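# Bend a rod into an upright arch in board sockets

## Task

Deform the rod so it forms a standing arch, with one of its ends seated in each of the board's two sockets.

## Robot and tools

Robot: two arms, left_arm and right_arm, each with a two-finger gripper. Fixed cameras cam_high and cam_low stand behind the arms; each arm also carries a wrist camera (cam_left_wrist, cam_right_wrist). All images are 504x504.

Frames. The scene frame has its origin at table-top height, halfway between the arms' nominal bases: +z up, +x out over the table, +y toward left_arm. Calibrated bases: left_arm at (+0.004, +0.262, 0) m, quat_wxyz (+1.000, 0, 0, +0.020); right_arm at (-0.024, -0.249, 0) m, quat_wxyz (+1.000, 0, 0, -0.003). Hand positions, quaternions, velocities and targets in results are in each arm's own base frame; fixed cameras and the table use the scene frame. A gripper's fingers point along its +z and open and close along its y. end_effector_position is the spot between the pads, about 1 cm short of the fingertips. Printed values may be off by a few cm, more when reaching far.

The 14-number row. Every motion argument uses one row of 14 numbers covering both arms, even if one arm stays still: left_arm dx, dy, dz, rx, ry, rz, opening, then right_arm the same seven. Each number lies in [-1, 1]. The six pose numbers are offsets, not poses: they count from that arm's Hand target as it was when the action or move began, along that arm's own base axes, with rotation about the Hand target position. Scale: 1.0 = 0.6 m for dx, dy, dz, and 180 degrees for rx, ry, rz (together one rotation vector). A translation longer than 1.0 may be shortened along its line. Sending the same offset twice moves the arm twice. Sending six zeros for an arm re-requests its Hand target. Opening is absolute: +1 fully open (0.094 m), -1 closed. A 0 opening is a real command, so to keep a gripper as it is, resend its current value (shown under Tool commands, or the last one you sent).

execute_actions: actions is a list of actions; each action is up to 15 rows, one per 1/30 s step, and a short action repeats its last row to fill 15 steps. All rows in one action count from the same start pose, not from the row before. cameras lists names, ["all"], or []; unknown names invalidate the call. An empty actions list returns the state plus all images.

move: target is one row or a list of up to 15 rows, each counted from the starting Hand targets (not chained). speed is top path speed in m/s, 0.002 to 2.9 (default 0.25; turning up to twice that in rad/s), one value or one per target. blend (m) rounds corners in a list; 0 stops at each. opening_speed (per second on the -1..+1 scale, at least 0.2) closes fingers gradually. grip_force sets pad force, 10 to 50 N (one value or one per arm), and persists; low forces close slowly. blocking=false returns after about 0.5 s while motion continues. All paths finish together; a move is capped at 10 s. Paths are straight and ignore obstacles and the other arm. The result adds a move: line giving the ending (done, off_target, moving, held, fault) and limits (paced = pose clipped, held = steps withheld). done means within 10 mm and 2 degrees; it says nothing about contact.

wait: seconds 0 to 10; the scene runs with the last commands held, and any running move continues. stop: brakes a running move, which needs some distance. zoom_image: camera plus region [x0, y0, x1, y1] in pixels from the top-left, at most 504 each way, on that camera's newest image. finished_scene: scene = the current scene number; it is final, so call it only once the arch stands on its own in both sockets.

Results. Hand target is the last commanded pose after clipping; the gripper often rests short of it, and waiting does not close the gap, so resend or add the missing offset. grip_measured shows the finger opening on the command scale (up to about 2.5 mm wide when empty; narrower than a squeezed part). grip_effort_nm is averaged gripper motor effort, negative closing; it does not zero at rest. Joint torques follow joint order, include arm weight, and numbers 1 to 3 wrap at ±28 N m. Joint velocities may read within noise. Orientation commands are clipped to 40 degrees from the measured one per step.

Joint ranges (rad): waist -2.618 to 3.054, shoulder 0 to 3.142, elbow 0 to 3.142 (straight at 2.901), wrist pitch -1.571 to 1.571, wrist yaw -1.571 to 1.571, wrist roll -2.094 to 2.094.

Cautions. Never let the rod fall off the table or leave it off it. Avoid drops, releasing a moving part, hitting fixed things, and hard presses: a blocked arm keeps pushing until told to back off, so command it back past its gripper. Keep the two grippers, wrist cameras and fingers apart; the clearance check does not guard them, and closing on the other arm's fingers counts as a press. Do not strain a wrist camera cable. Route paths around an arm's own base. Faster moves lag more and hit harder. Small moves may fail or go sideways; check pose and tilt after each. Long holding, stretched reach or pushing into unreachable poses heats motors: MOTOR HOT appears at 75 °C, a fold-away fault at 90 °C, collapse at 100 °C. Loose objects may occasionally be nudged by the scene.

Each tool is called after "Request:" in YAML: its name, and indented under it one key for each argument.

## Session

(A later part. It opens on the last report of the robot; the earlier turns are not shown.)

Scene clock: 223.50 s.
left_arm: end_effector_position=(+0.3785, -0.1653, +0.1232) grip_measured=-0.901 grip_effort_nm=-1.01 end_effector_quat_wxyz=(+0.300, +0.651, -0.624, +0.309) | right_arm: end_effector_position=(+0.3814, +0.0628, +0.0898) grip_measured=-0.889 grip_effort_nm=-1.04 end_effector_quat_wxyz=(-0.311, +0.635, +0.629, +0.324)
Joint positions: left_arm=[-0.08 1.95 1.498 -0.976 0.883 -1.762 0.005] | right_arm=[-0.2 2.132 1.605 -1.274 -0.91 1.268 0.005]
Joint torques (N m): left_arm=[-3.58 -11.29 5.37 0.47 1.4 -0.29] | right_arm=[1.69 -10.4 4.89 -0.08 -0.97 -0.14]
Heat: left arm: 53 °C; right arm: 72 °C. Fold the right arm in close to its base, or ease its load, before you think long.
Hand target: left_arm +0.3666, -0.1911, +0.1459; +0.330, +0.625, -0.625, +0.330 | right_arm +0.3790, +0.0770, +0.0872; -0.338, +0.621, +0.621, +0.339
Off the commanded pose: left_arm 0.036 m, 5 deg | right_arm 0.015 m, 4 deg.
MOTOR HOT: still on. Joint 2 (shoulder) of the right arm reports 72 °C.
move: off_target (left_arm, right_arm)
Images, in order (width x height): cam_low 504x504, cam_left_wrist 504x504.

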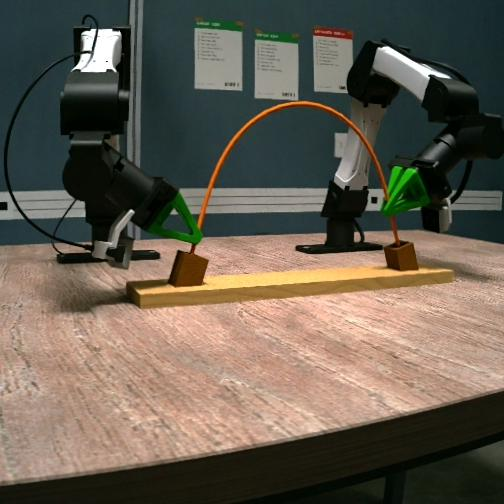

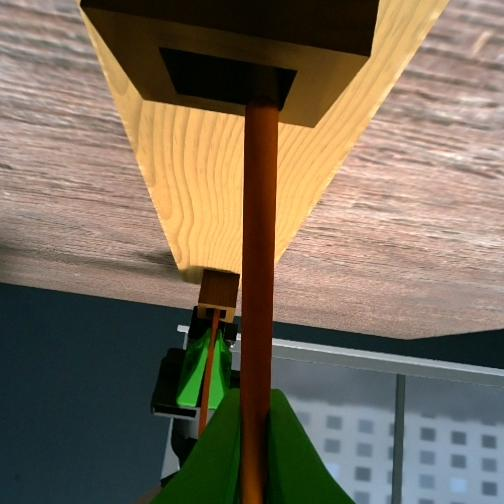

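Request:
move:
  target:
    - [-0.006,0.002,-0.02,0,0,0,-1,0,0,0,0,0,0,-1]
    - [-0.006,0.016,-0.06,0,0,0,-1,0,0,-0.004,0,0,0,-1]
  speed: 0.06
  cameras: ["all"]

Request:
zoom_image:
  camera: "cam_low"
  region: [334, 190, 504, 310]

Request:
zoom_image:
  camera: "cam_low"
  region: [120, 190, 290, 310]

Scene clock: 226.33 s.
left_arm: end_effector_position=(+0.3718, -0.1591, +0.0966) grip_measured=-0.901 grip_effort_nm=-1.00 end_effector_quat_wxyz=(+0.300, +0.656, -0.620, +0.309) | right_arm: end_effector_position=(+0.3831, +0.0605, +0.0883) grip_measured=-0.889 grip_effort_nm=-1.04 end_effector_quat_wxyz=(-0.305, +0.636, +0.631, +0.324)
Joint positions: left_arm=[-0.065 1.95 1.39 -0.879 0.883 -1.754 0.005] | right_arm=[-0.203 2.132 1.605 -1.263 -0.902 1.268 0.005]
Joint torques (N m): left_arm=[-2.74 -9.26 4.77 0.57 1.44 0.05] | right_arm=[1.89 -10.15 4.46 -0.03 -1.04 -0.14]
Heat: left arm: 53 °C; right arm: 71 °C.
Hand target: left_arm +0.3629, -0.1815, +0.1099; +0.331, +0.625, -0.625, +0.330 | right_arm +0.3791, +0.0769, +0.0847; -0.338, +0.621, +0.621, +0.339
Off the commanded pose: left_arm 0.028 m, 6 deg | right_arm 0.017 m, 5 deg.
MOTOR HOT: cleared for the motors of the right arm.
move: off_target (left_arm, right_arm)

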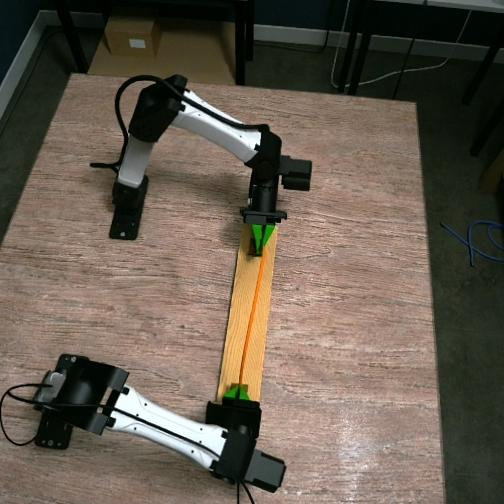

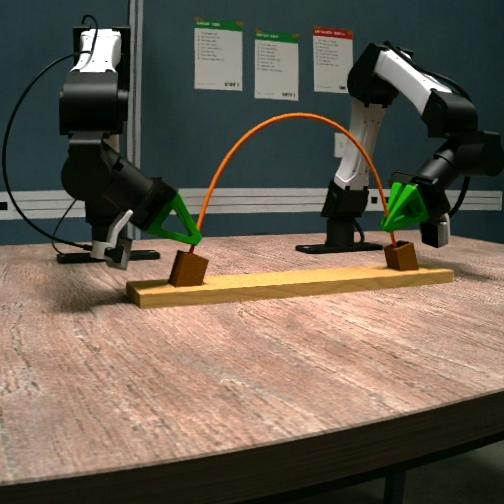

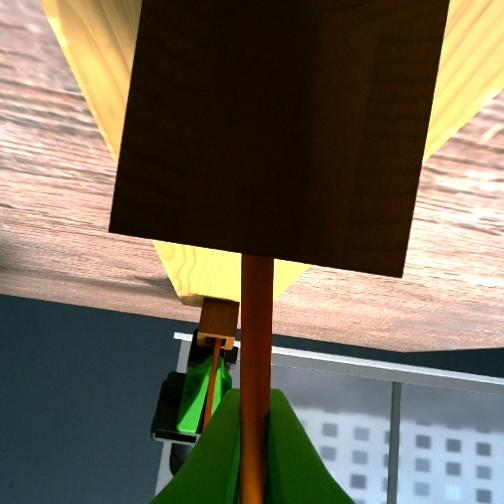

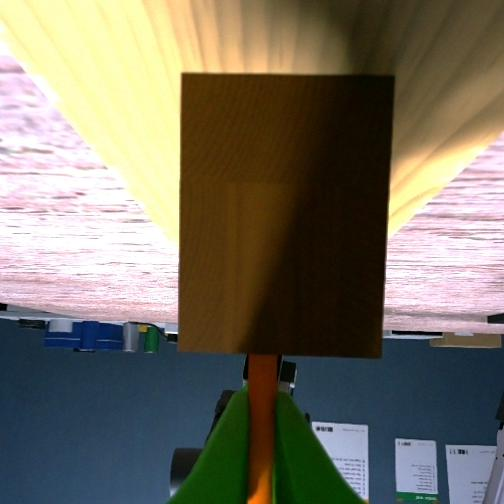

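Scaled by 2.965 from the camera's 504x504 image, which has a finer 720x720 frame.

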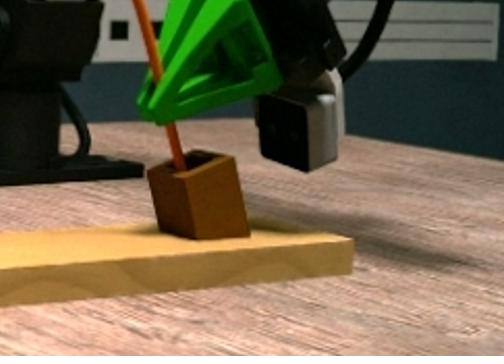

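Scaled by 2.965 from the camera's 504x504 image, which has a finer 720x720 frame.

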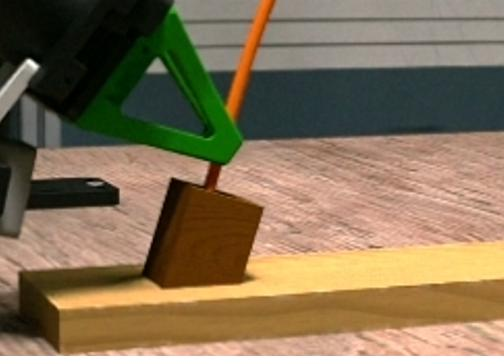

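Request:
move:
  target: [0,0.012,-0.022,0,0,0,-1,0,-0.01,-0.012,0,0,0,-1]
  speed: 0.06
  cameras: ["cam_low"]

Request:
zoom_image:
  camera: "cam_low"
  region: [334, 190, 504, 310]

Request:
zoom_image:
  camera: "cam_low"
  region: [120, 190, 290, 310]

Scene clock: 228.80 s.
left_arm: end_effector_position=(+0.3715, -0.1562, +0.0930) grip_measured=-0.901 grip_effort_nm=-1.00 end_effector_quat_wxyz=(+0.298, +0.648, -0.625, +0.318) | right_arm: end_effector_position=(+0.3833, +0.0562, +0.0813) grip_measured=-0.889 grip_effort_nm=-1.04 end_effector_quat_wxyz=(-0.305, +0.634, +0.633, +0.324)
Joint positions: left_arm=[-0.055 1.95 1.368 -0.857 0.894 -1.726 0.005] | right_arm=[-0.214 2.151 1.605 -1.262 -0.9 1.244 0.005]
Joint torques (N m): left_arm=[-2.07 -7.6 4.4 0.58 1.35 0.08] | right_arm=[1.54 -10.24 4.37 -0.14 -1.02 -0.09]
Heat: left arm: 52 °C; right arm: 70 °C.
Hand target: left_arm +0.3629, -0.1744, +0.0967; +0.331, +0.625, -0.625, +0.330 | right_arm +0.3790, +0.0710, +0.0775; -0.338, +0.621, +0.620, +0.339
Off the commanded pose: left_arm 0.020 m, 5 deg | right_arm 0.016 m, 5 deg.
move: off_target (left_arm, right_arm)
Images, in order (width x height): cam_low 504x504.

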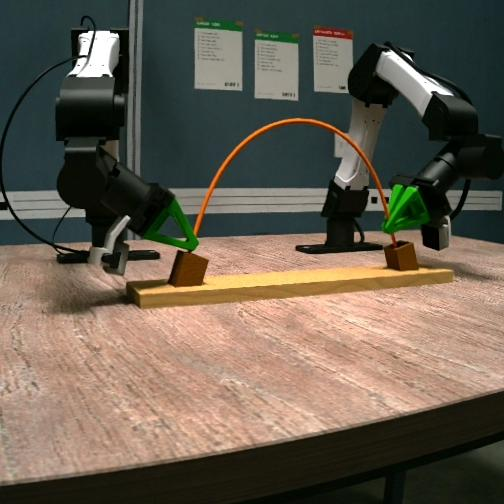

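Scaled by 2.965 from the camera's 504x504 image, which has a finer 720x720 frame.

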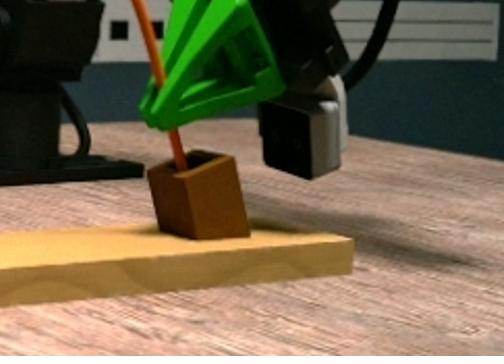

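Scaled by 2.965 from the camera's 504x504 image, which has a finer 720x720 frame.

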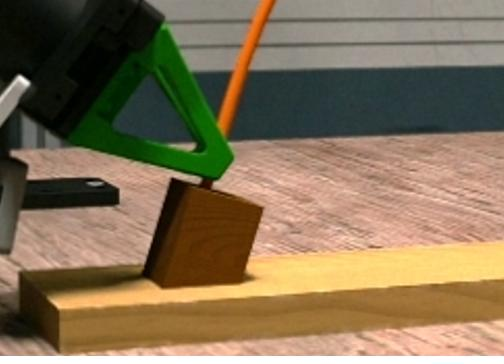

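Request:
move:
  target:
    - [0.01,0.03,-0.004,0,0,0,-0.3,0.005,-0.025,0.004,0,0,0,-0.3]
  speed: 0.06
  opening_speed: 0.5
  cameras: ["cam_low","cam_left_wrist","cam_right_wrist"]

Scene clock: 231.70 s.
left_arm: end_effector_position=(+0.3654, -0.1553, +0.0866) grip_measured=-0.302 grip_effort_nm=0.12 end_effector_quat_wxyz=(+0.320, +0.633, -0.629, +0.319) | right_arm: end_effector_position=(+0.3777, +0.0591, +0.0835) grip_measured=-0.303 grip_effort_nm=0.13 end_effector_quat_wxyz=(-0.334, +0.621, +0.624, +0.337)
Joint positions: left_arm=[-0.041 1.985 1.373 -0.901 0.936 -1.648 0.033] | right_arm=[-0.225 2.182 1.618 -1.33 -0.952 1.174 0.033]
Joint torques (N m): left_arm=[1.06 -7.57 7.77 0.15 0.98 0.12] | right_arm=[-0.44 -9.95 8.59 -0.34 -0.46 -0.07]
Heat: left arm: 51 °C; right arm: 68 °C.
Hand target: left_arm +0.3690, -0.1563, +0.0944; +0.330, +0.625, -0.625, +0.330 | right_arm +0.3820, +0.0559, +0.0800; -0.338, +0.621, +0.621, +0.339
Off the commanded pose: left_arm 0.009 m, 2 deg | right_arm 0.006 m, 1 deg.
move: done
Images, in order (width x height): cam_low 504x504, cam_left_wrist 504x504, cam_right_wrist 504x504.

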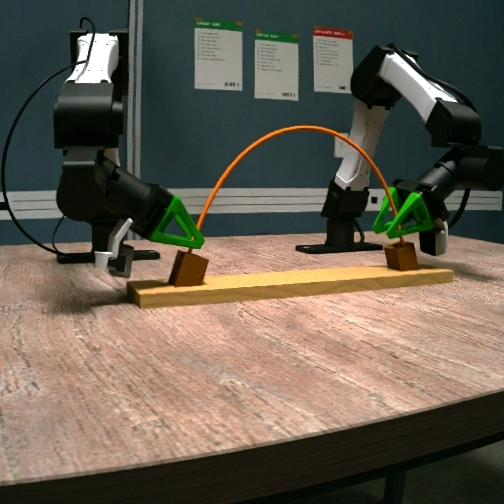

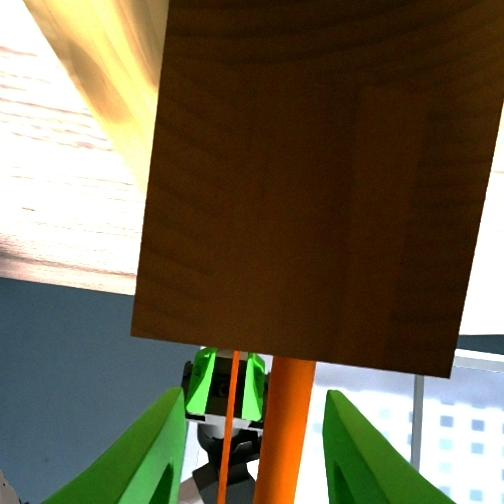

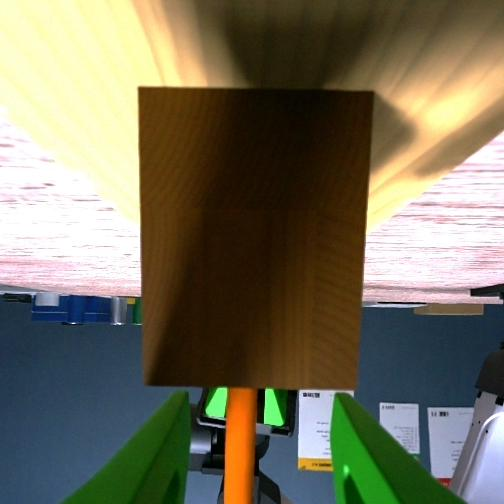

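Holds. Retreat outward and up.

Request:
move:
  target:
    - [0,0.14,0.13,0,0,0,0.1,0,-0.14,0.14,0,0,0,0.1]
    - [-0.1,0.2,0.2,0.1,0,0,0.1,-0.1,-0.2,0.2,-0.1,0,0,0.1]
  speed: 0.12
  cameras: ["cam_high","cam_low"]

Scene clock: 235.93 s.
left_arm: end_effector_position=(+0.3227, -0.0370, +0.2067) grip_measured=+0.098 grip_effort_nm=0.12 end_effector_quat_wxyz=(+0.177, +0.672, -0.667, +0.269) | right_arm: end_effector_position=(+0.3308, -0.0643, +0.1953) grip_measured=+0.097 grip_effort_nm=0.13 end_effector_quat_wxyz=(-0.132, +0.695, +0.647, +0.286)
Joint positions: left_arm=[0.218 1.725 1.662 -1.516 0.654 -1.357 0.052] | right_arm=[-0.504 1.839 1.76 -1.576 -0.636 1.111 0.052]
Joint torques (N m): left_arm=[1.13 -8.79 5.07 -0.2 0.46 -0.2] | right_arm=[-0.38 -13.09 4.93 0.08 -0.19 0.08]
Heat: left arm: 50 °C; right arm: 68 °C.
Hand target: left_arm +0.3090, -0.0364, +0.2143; +0.229, +0.669, -0.669, +0.228 | right_arm +0.3220, -0.0642, +0.1999; -0.237, +0.666, +0.666, +0.237
Off the commanded pose: left_arm 0.016 m, 8 deg | right_arm 0.010 m, 14 deg.
joint sent to its limit (left arm) — joint 4 (wrist pitch), lower limit. The joint targets are off in orientation, not in position.
joint sent to its limit (right arm) — joint 4 (wrist pitch), lower limit. The joint targets are off in orientation, not in position.
move: off_target (left_arm, right_arm)
Images, in order (width x height): cam_high 504x504, cam_low 504x504.

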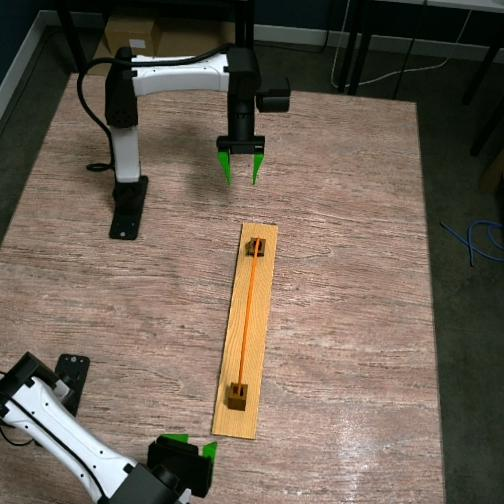

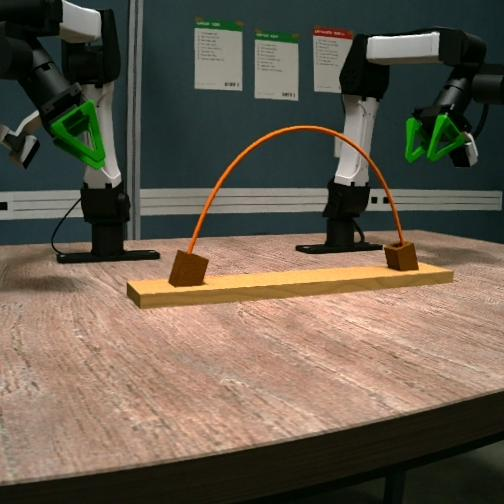

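Request:
finished_scene:
  scene: 1

The scene is finished: the task was done.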